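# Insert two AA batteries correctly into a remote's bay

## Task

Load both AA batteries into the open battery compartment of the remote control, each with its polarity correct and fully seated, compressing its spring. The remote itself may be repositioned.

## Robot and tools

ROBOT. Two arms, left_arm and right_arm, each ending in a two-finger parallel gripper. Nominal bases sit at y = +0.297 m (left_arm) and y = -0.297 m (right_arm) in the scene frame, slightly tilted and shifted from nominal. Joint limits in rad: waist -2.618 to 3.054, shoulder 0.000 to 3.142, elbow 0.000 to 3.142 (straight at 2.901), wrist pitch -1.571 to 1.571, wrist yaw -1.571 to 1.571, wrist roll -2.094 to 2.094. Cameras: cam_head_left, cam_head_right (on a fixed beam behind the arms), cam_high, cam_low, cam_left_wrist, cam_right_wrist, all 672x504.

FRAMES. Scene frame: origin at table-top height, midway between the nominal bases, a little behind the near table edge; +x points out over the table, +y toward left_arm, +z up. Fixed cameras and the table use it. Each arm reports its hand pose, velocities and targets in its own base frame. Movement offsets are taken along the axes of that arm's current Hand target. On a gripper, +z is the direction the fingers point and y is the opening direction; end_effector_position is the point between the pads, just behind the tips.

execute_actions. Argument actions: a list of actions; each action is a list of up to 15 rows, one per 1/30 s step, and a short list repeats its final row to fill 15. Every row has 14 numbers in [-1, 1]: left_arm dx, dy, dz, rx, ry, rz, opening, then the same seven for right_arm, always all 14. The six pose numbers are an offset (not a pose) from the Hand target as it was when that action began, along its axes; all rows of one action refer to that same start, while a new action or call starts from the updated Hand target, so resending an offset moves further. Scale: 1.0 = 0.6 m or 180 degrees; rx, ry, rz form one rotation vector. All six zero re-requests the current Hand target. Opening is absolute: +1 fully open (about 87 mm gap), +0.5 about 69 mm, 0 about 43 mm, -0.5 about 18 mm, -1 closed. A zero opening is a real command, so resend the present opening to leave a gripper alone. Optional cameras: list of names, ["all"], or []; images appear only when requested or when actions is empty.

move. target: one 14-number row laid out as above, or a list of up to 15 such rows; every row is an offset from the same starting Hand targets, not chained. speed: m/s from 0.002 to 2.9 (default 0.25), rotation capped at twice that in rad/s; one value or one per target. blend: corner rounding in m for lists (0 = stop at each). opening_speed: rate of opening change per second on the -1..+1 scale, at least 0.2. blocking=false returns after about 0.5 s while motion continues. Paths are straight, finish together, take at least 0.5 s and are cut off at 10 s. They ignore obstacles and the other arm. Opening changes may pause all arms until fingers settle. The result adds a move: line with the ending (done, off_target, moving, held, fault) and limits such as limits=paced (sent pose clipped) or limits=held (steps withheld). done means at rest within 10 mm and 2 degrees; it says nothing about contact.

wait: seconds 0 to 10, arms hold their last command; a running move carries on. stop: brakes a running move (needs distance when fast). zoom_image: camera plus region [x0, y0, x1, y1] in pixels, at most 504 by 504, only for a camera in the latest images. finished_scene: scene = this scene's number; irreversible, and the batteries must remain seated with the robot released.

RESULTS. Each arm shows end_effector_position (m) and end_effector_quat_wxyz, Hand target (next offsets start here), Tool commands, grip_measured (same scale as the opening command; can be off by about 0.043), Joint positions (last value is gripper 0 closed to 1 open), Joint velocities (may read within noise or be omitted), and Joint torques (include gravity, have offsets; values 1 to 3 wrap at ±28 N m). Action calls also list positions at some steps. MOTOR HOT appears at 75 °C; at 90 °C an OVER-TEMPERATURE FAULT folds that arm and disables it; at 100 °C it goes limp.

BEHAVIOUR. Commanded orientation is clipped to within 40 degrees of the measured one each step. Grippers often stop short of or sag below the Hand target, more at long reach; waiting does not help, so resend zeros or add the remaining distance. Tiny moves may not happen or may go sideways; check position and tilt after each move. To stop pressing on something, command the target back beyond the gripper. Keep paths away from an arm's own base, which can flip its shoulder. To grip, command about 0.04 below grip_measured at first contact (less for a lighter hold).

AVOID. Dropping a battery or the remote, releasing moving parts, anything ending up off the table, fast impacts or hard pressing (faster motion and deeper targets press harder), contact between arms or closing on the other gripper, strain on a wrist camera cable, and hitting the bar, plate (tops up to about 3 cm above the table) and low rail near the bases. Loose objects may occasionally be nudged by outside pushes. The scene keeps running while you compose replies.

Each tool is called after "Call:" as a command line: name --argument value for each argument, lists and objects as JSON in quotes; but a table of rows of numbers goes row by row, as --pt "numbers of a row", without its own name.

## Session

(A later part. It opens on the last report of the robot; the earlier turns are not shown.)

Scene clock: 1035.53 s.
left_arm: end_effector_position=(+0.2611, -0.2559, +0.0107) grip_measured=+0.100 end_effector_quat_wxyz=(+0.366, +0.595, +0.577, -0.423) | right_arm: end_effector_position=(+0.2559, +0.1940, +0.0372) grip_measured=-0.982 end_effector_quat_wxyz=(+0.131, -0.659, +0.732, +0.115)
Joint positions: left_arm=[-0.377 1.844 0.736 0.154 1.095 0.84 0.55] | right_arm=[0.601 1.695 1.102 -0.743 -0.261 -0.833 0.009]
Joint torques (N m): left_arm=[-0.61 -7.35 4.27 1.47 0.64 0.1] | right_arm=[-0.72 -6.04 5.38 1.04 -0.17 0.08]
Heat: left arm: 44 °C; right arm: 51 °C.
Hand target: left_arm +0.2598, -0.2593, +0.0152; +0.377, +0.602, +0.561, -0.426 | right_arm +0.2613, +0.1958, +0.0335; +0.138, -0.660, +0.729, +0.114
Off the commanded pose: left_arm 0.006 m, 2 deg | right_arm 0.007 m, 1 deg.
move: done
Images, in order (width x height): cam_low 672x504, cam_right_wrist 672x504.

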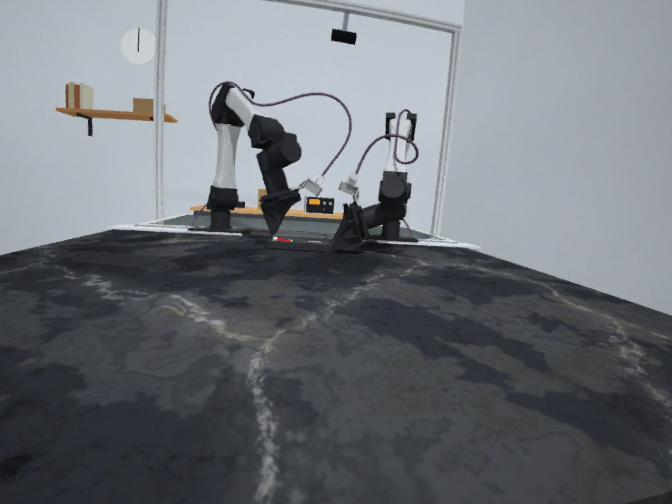

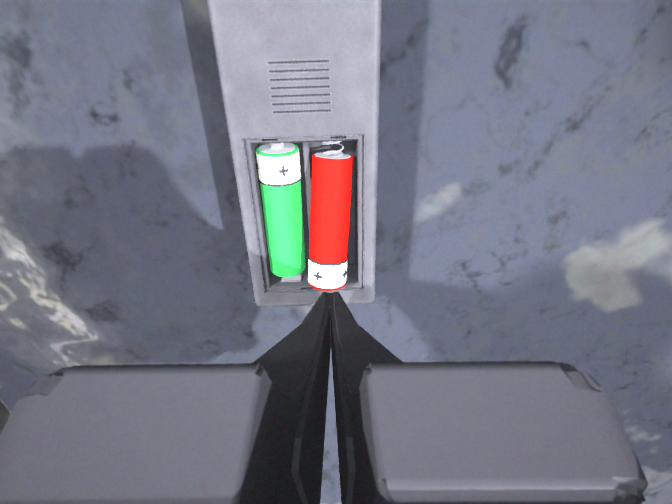

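Call:
move --target '[0,0,0,0,0,0,0.03,0,0.003,0.0358,0,0,0,-1]' --speed 0.05 --cameras '["cam_right_wrist","cam_low"]'

Call:
zoom_image --camera "cam_right_wrist" --region '[240, 160, 400, 350]'

Call:
zoom_image --camera "cam_low" --region '[250, 190, 350, 260]'

Scene clock: 1047.43 s.
left_arm: end_effector_position=(+0.2611, -0.2559, +0.0107) grip_measured=+0.100 end_effector_quat_wxyz=(+0.366, +0.595, +0.577, -0.423) | right_arm: end_effector_position=(+0.2623, +0.1968, +0.0247) grip_measured=-0.982 end_effector_quat_wxyz=(+0.139, -0.659, +0.731, +0.108)
Joint positions: left_arm=[-0.377 1.844 0.736 0.154 1.095 0.84 0.55] | right_arm=[0.603 1.721 1.077 -0.673 -0.249 -0.833 0.009]
Joint torques (N m): left_arm=[-0.59 -7.36 4.3 1.47 0.64 0.11] | right_arm=[1.2 -4.75 4.44 1.22 -0.24 0.31]
Heat: left arm: 44 °C; right arm: 50 °C.
Hand target: left_arm +0.2598, -0.2593, +0.0152; +0.377, +0.602, +0.561, -0.426 | right_arm +0.2606, +0.2034, +0.0133; +0.138, -0.660, +0.730, +0.114
Off the commanded pose: left_arm 0.006 m, 2 deg | right_arm 0.013 m, 1 deg.
move: off_target (right_arm)
Images, in order (width x height): cam_low 672x504, cam_right_wrist 672x504.

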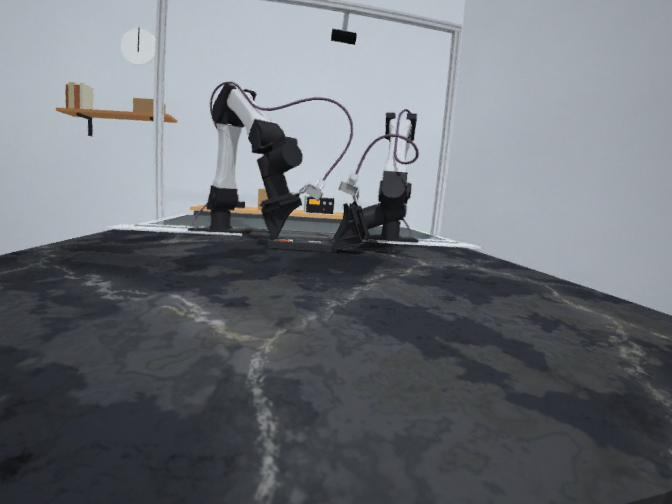

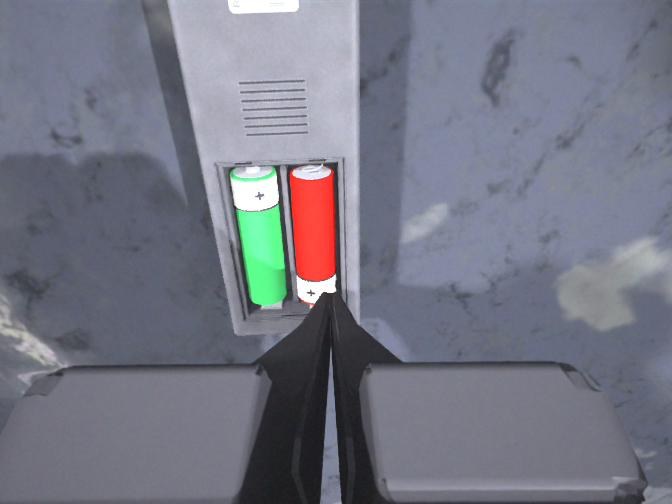

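Scaled by 2.653.

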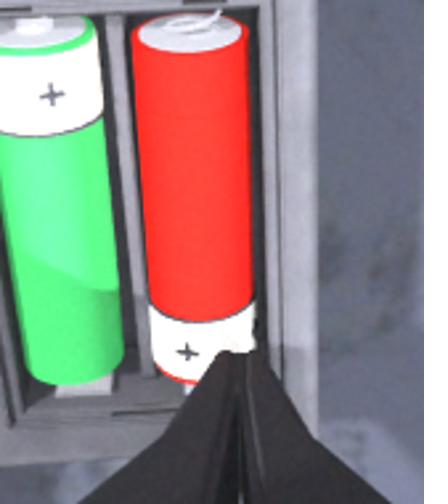

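Scaled by 5.040.

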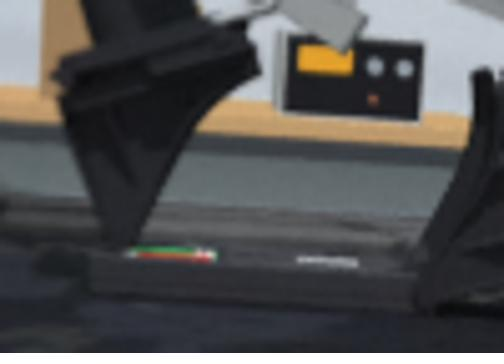

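Call:
move --target '[0,0,0,0,0,0,0.03,-0.035,0,-0.09,0,0,0,-1]' --speed 0.1 --cameras '["cam_right_wrist","cam_low"]'

Call:
zoom_image --camera "cam_right_wrist" --region '[200, 140, 380, 340]'

Call:
zoom_image --camera "cam_low" --region '[250, 190, 350, 260]'

Scene clock: 1055.93 s.
left_arm: end_effector_position=(+0.2611, -0.2559, +0.0108) grip_measured=+0.100 end_effector_quat_wxyz=(+0.366, +0.595, +0.577, -0.423) | right_arm: end_effector_position=(+0.2527, +0.1933, +0.0514) grip_measured=-0.982 end_effector_quat_wxyz=(+0.106, -0.660, +0.735, +0.113)
Joint positions: left_arm=[-0.377 1.844 0.736 0.154 1.095 0.84 0.55] | right_arm=[0.611 1.709 1.183 -0.857 -0.249 -0.83 0.009]
Joint torques (N m): left_arm=[-0.62 -7.35 4.27 1.47 0.63 0.1] | right_arm=[0.7 -10.76 8.27 0.62 -0.25 0.31]
Heat: left arm: 44 °C; right arm: 49 °C.
Hand target: left_arm +0.2599, -0.2593, +0.0152; +0.377, +0.602, +0.561, -0.426 | right_arm +0.2598, +0.2043, +0.0714; +0.138, -0.660, +0.729, +0.114
Off the commanded pose: left_arm 0.006 m, 2 deg | right_arm 0.024 m, 4 deg.
move: off_target (right_arm)
Images, in order (width x height): cam_low 672x504, cam_right_wrist 672x504.

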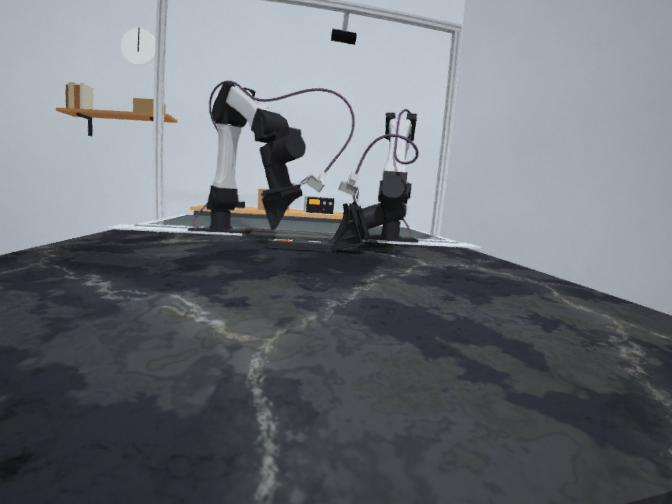

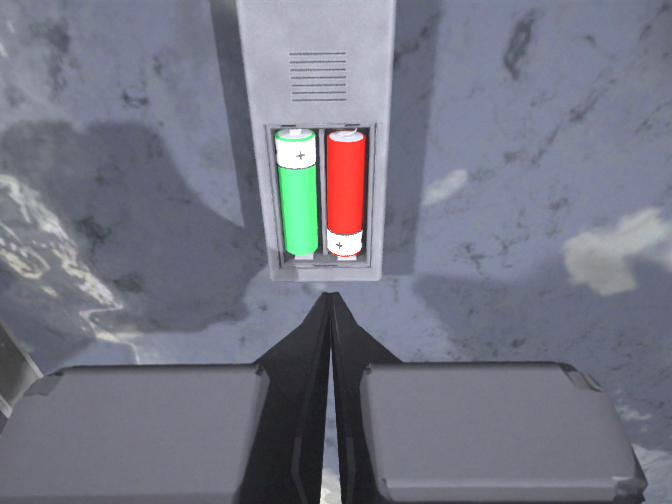

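Scaled by 2.520.

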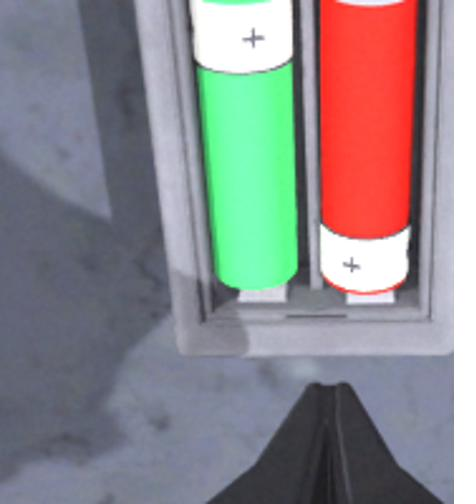

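Scaled by 5.040.

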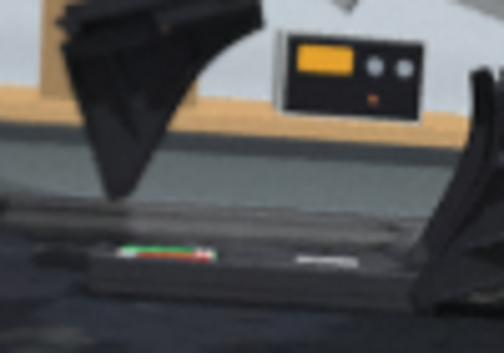

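Call:
zoom_image --camera "cam_right_wrist" --region '[260, 110, 390, 210]'

Scaled by 3.877.

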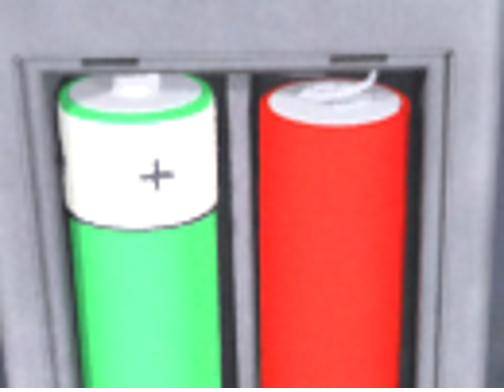

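Call:
move --target '[0,0,0,0,0,0,0.5,0,0,0,0,0,0,-1]' --speed 0.05 --opening_speed 0.7

Call:
move --target '[0.062,0,-0.155,0,0,0,0.5,-0.0633,-0.016,0.005,0,0,0,-1]' --speed 0.1 --cameras '["cam_right_wrist","cam_low"]'

Call:
zoom_image --camera "cam_right_wrist" --region '[240, 160, 420, 360]'

Call:
zoom_image --camera "cam_low" --region '[250, 190, 350, 260]'

Scene clock: 1069.60 s.
left_arm: end_effector_position=(+0.2608, -0.2561, +0.0111) grip_measured=+0.500 end_effector_quat_wxyz=(+0.367, +0.595, +0.576, -0.424) | right_arm: end_effector_position=(+0.2525, +0.1932, +0.0514) grip_measured=-0.982 end_effector_quat_wxyz=(+0.106, -0.660, +0.735, +0.113)
Joint positions: left_arm=[-0.377 1.844 0.736 0.154 1.098 0.842 0.75] | right_arm=[0.611 1.709 1.183 -0.858 -0.249 -0.83 0.009]
Joint torques (N m): left_arm=[-0.62 -7.36 4.27 1.47 0.6 0.09] | right_arm=[0.72 -10.78 8.29 0.61 -0.25 0.3]
Heat: left arm: 44 °C; right arm: 51 °C.
Hand target: left_arm +0.2598, -0.2593, +0.0152; +0.377, +0.602, +0.561, -0.426 | right_arm +0.2598, +0.2043, +0.0714; +0.138, -0.660, +0.729, +0.114
Off the commanded pose: left_arm 0.005 m, 2 deg | right_arm 0.024 m, 4 deg.
move: off_target (right_arm)

Scene clock: 1071.77 s.
left_arm: end_effector_position=(+0.2631, -0.1590, +0.0106) grip_measured=+0.500 end_effector_quat_wxyz=(+0.371, +0.603, +0.565, -0.423) | right_arm: end_effector_position=(+0.2665, +0.2315, +0.0766) grip_measured=-0.982 end_effector_quat_wxyz=(+0.129, -0.661, +0.730, +0.116)
Joint positions: left_arm=[-0.042 1.913 0.904 -0.705 1.192 1.692 0.75] | right_arm=[0.674 1.768 1.349 -0.903 -0.246 -0.768 0.009]
Joint torques (N m): left_arm=[0.21 -5.78 6.08 -0.04 0.69 0.09] | right_arm=[0.59 -6.82 8.69 0.74 -0.08 0.31]
Heat: left arm: 44 °C; right arm: 51 °C.
Hand target: left_arm +0.2685, -0.1596, +0.0133; +0.377, +0.602, +0.561, -0.426 | right_arm +0.2728, +0.2397, +0.0820; +0.138, -0.660, +0.730, +0.114
Off the commanded pose: left_arm 0.006 m, 1 deg | right_arm 0.012 m, 1 deg.
move: off_target (right_arm)
Images, in order (width x height): cam_low 672x504, cam_right_wrist 672x504.

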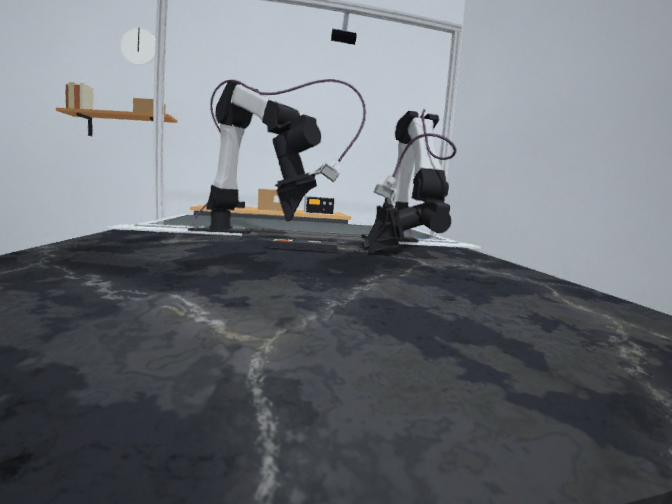

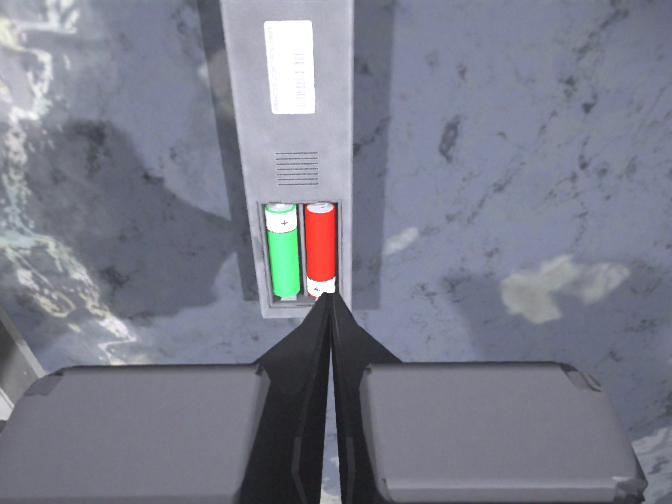

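Scaled by 2.520.

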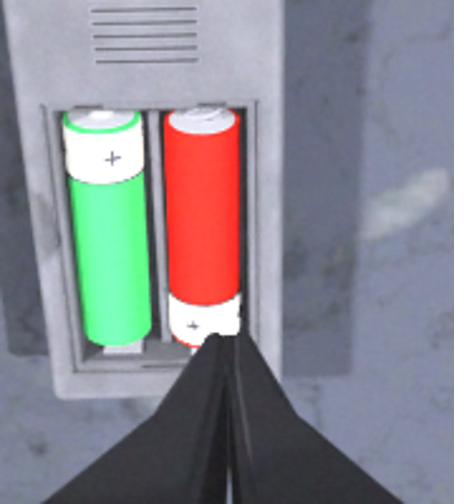

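Scaled by 5.040.

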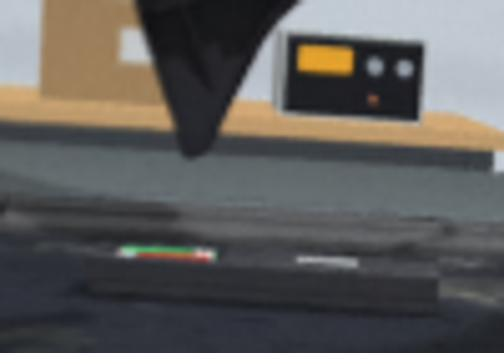

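Call:
move --target '[0,0,0,0,0,0,0.5,0.0257,0.0275,0.0705,0,0,0,-1]' --speed 0.1 --cameras '["cam_right_wrist"]'

Scene clock: 1078.30 s.
left_arm: end_effector_position=(+0.2629, -0.1590, +0.0106) grip_measured=+0.500 end_effector_quat_wxyz=(+0.371, +0.603, +0.565, -0.424) | right_arm: end_effector_position=(+0.2549, +0.2369, +0.0409) grip_measured=-0.982 end_effector_quat_wxyz=(+0.132, -0.662, +0.729, +0.115)
Joint positions: left_arm=[-0.042 1.913 0.904 -0.707 1.192 1.693 0.75] | right_arm=[0.709 1.773 1.207 -0.74 -0.236 -0.734 0.009]
Joint torques (N m): left_arm=[0.21 -5.78 6.13 -0.05 0.68 0.08] | right_arm=[0.53 -6.87 5.44 1.08 -0.08 0.31]
Heat: left arm: 43 °C; right arm: 51 °C.
Hand target: left_arm +0.2685, -0.1596, +0.0133; +0.377, +0.602, +0.561, -0.426 | right_arm +0.2573, +0.2418, +0.0368; +0.138, -0.660, +0.730, +0.114
Off the commanded pose: left_arm 0.006 m, 1 deg | right_arm 0.007 m, 1 deg.
move: done
Images, in order (width x height): cam_right_wrist 672x504.

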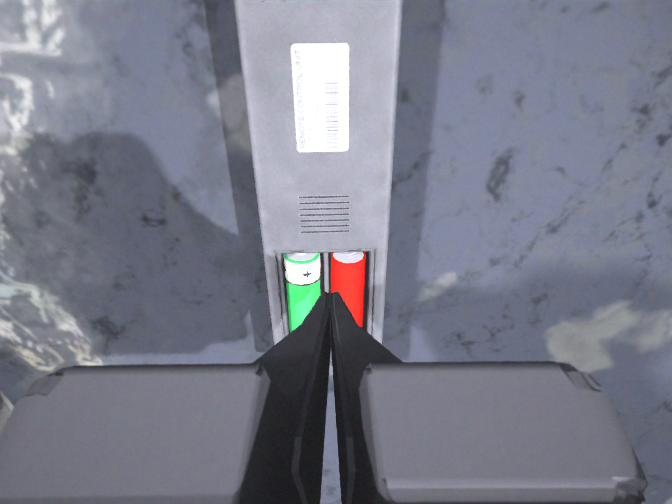

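Call:
move --target '[0,0,0,0,0,0,0.5,0.0017,-0.017,0.0047,0,0,0,-1]' --speed 0.04 --cameras '["cam_right_wrist"]'

Scene clock: 1082.20 s.
left_arm: end_effector_position=(+0.2629, -0.1590, +0.0106) grip_measured=+0.500 end_effector_quat_wxyz=(+0.371, +0.603, +0.565, -0.424) | right_arm: end_effector_position=(+0.2548, +0.2343, +0.0317) grip_measured=-0.982 end_effector_quat_wxyz=(+0.119, -0.660, +0.733, +0.115)
Joint positions: left_arm=[-0.042 1.913 0.904 -0.707 1.192 1.693 0.75] | right_arm=[0.703 1.801 1.207 -0.739 -0.236 -0.734 0.009]
Joint torques (N m): left_arm=[0.25 -5.75 6.15 -0.06 0.68 0.08] | right_arm=[-1.31 -6.87 7.36 1.01 -0.14 0.07]
Heat: left arm: 43 °C; right arm: 50 °C.
Hand target: left_arm +0.2685, -0.1596, +0.0133; +0.377, +0.602, +0.561, -0.426 | right_arm +0.2675, +0.2407, +0.0339; +0.138, -0.660, +0.730, +0.114
Off the commanded pose: left_arm 0.006 m, 1 deg | right_arm 0.014 m, 2 deg.
move: off_target (right_arm)
Images, in order (width x height): cam_right_wrist 672x504.

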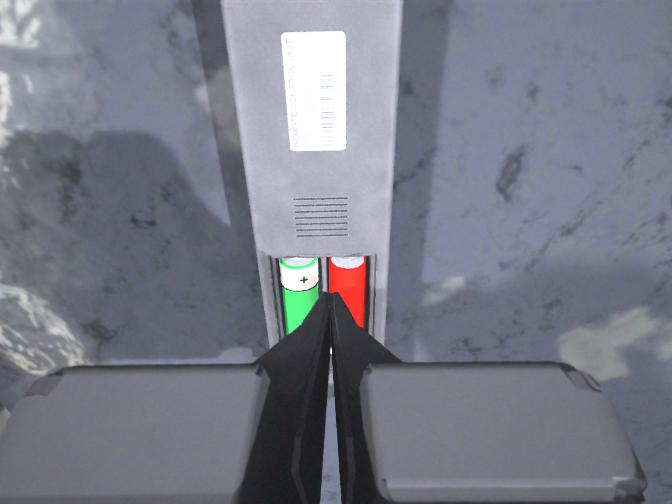

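Call:
move --target '[0,0,0,0,0,0,0.5,0,-0.007,0,0,0,0,-1]' --speed 0.04 --cameras '["cam_right_wrist"]'

Scene clock: 1090.17 s.
left_arm: end_effector_position=(+0.2629, -0.1590, +0.0106) grip_measured=+0.500 end_effector_quat_wxyz=(+0.371, +0.603, +0.565, -0.424) | right_arm: end_effector_position=(+0.2557, +0.2324, +0.0286) grip_measured=-0.982 end_effector_quat_wxyz=(+0.115, -0.660, +0.733, +0.115)
Joint positions: left_arm=[-0.042 1.913 0.904 -0.707 1.192 1.693 0.75] | right_arm=[0.698 1.81 1.207 -0.739 -0.236 -0.74 0.009]
Joint torques (N m): left_arm=[0.2 -5.74 6.16 -0.06 0.68 0.07] | right_arm=[-1.43 -6.94 8.36 0.94 -0.17 0.03]
Heat: left arm: 42 °C; right arm: 51 °C.
Hand target: left_arm +0.2685, -0.1596, +0.0133; +0.377, +0.602, +0.561, -0.426 | right_arm +0.2716, +0.2403, +0.0340; +0.138, -0.660, +0.729, +0.114
Off the commanded pose: left_arm 0.006 m, 1 deg | right_arm 0.019 m, 3 deg.
move: off_target (right_arm)
Images, in order (width x height): cam_right_wrist 672x504.

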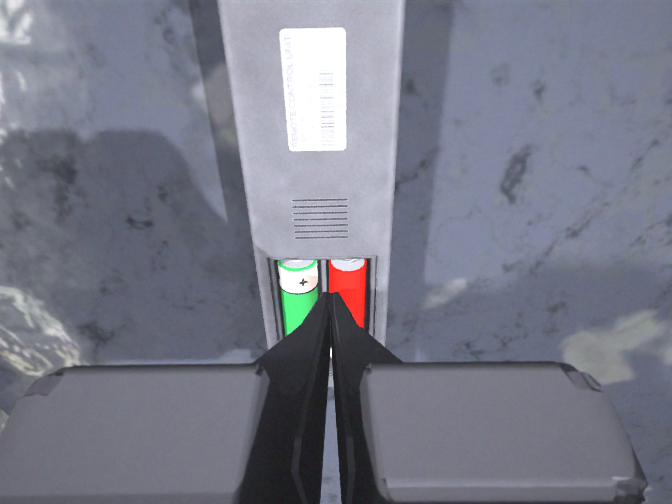

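Call:
move --target '[0,0,0,0,0,0,0.5,0.012,-0.007,0.0329,0,0,0,-1]' --speed 0.04 --cameras '["cam_right_wrist"]'

Scene clock: 1094.27 s.
left_arm: end_effector_position=(+0.2629, -0.1590, +0.0106) grip_measured=+0.500 end_effector_quat_wxyz=(+0.371, +0.603, +0.565, -0.424) | right_arm: end_effector_position=(+0.2644, +0.2339, +0.0250) grip_measured=-0.982 end_effector_quat_wxyz=(+0.126, -0.657, +0.735, +0.113)
Joint positions: left_arm=[-0.042 1.913 0.904 -0.707 1.192 1.693 0.75] | right_arm=[0.686 1.824 1.207 -0.705 -0.236 -0.744 0.009]
Joint torques (N m): left_arm=[0.21 -5.76 6.11 -0.06 0.68 0.07] | right_arm=[-1.09 -4.51 5.71 1.41 -0.19 -0.02]
Heat: left arm: 42 °C; right arm: 51 °C.
Hand target: left_arm +0.2685, -0.1596, +0.0133; +0.377, +0.602, +0.561, -0.426 | right_arm +0.2762, +0.2400, +0.0130; +0.138, -0.660, +0.730, +0.114
Off the commanded pose: left_arm 0.006 m, 1 deg | right_arm 0.018 m, 2 deg.
move: off_target (right_arm)
Images, in order (width x height): cam_right_wrist 672x504.

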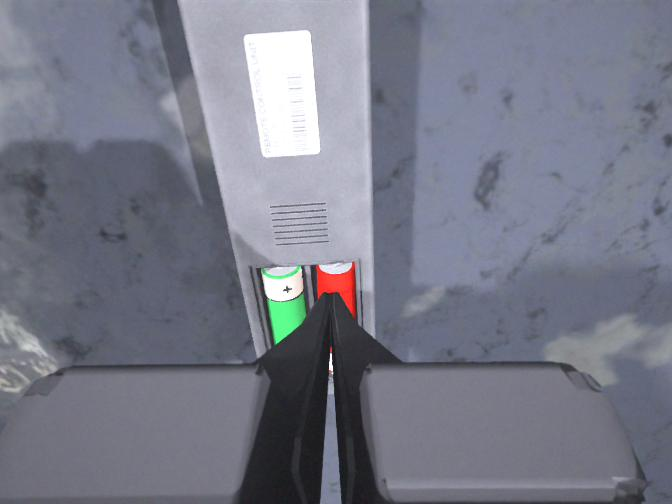

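Call:
move --target '[0,0,0,0,0,0,0.5,0.0114,0.013,0.0313,0,0,0,-1]' --speed 0.04

Call:
move --target '[0.02,0,-0.05,0,0,0,0.5,-0.005,0,-0.15,0,0,0,-1]' --speed 0.12 --cameras '["cam_right_wrist","cam_low"]'

Call:
zoom_image --camera "cam_low" --region '[250, 190, 350, 260]'

Call:
zoom_image --camera "cam_right_wrist" --region '[220, 160, 400, 340]'

Scene clock: 1102.77 s.
left_arm: end_effector_position=(+0.2629, -0.1590, +0.0106) grip_measured=+0.500 end_effector_quat_wxyz=(+0.371, +0.603, +0.565, -0.424) | right_arm: end_effector_position=(+0.2778, +0.2436, +0.0239) grip_measured=-0.982 end_effector_quat_wxyz=(+0.165, -0.657, +0.728, +0.109)
Joint positions: left_arm=[-0.042 1.913 0.904 -0.707 1.192 1.693 0.75] | right_arm=[0.686 1.819 1.181 -0.605 -0.23 -0.744 0.009]
Joint torques (N m): left_arm=[0.24 -5.76 6.12 -0.06 0.68 0.08] | right_arm=[0.44 -3.07 2.35 1.35 -0.21 0.16]
Heat: left arm: 41 °C; right arm: 50 °C.
Hand target: left_arm +0.2685, -0.1596, +0.0133; +0.377, +0.602, +0.561, -0.426 | right_arm +0.2688, +0.2411, -0.0070; +0.138, -0.660, +0.729, +0.114
Off the commanded pose: left_arm 0.006 m, 1 deg | right_arm 0.032 m, 3 deg.
move: off_target (right_arm)

Scene clock: 1104.33 s.
left_arm: end_effector_position=(+0.2673, -0.1290, +0.0128) grip_measured=+0.500 end_effector_quat_wxyz=(+0.377, +0.600, +0.562, -0.427) | right_arm: end_effector_position=(+0.2549, +0.2053, +0.0596) grip_measured=-0.982 end_effector_quat_wxyz=(+0.106, -0.658, +0.737, +0.109)
Joint positions: left_arm=[0.07 1.997 1.003 -0.989 1.178 1.985 0.75] | right_arm=[0.641 1.731 1.242 -0.885 -0.236 -0.793 0.009]
Joint torques (N m): left_arm=[0.2 -6.11 5.7 -0.49 0.44 0.07] | right_arm=[-1.01 -10.58 8.2 0.62 -0.32 0.04]
Heat: left arm: 41 °C; right arm: 50 °C.
Hand target: left_arm +0.2713, -0.1274, +0.0126; +0.377, +0.602, +0.561, -0.426 | right_arm +0.2644, +0.2125, +0.0782; +0.138, -0.660, +0.729, +0.114
Off the commanded pose: left_arm 0.004 m, 0 deg | right_arm 0.022 m, 4 deg.
move: off_target (right_arm)
Images, in order (width x height): cam_low 672x504, cam_right_wrist 672x504.

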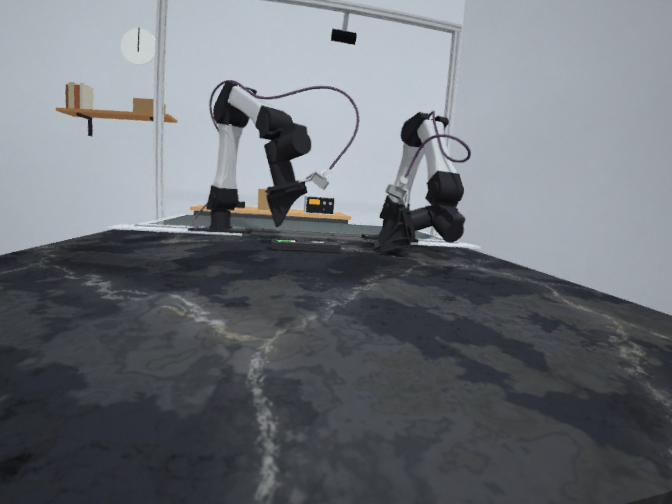

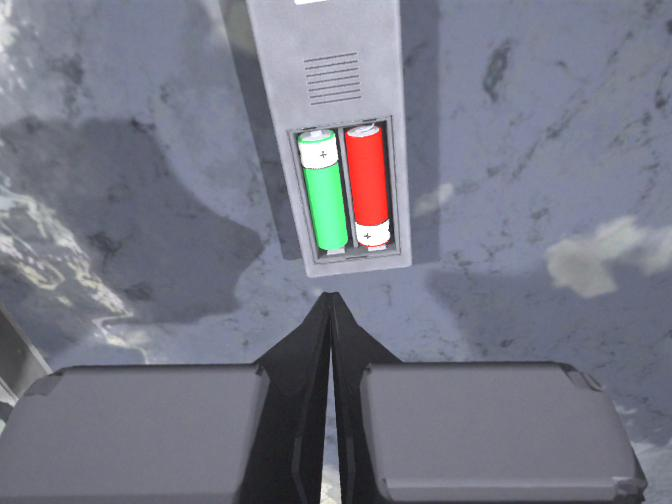

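Scaled by 5.040.

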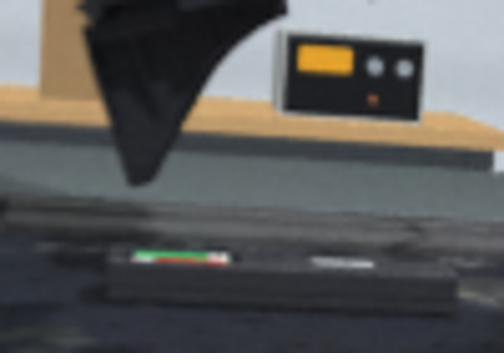

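Scaled by 2.800.

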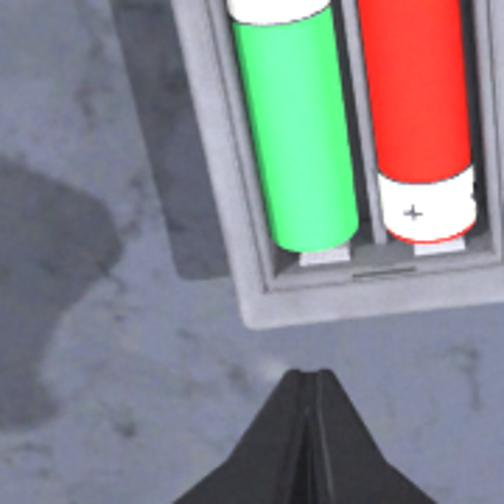

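Call:
finished_scene --scene 2

The scene is finished: the task was done.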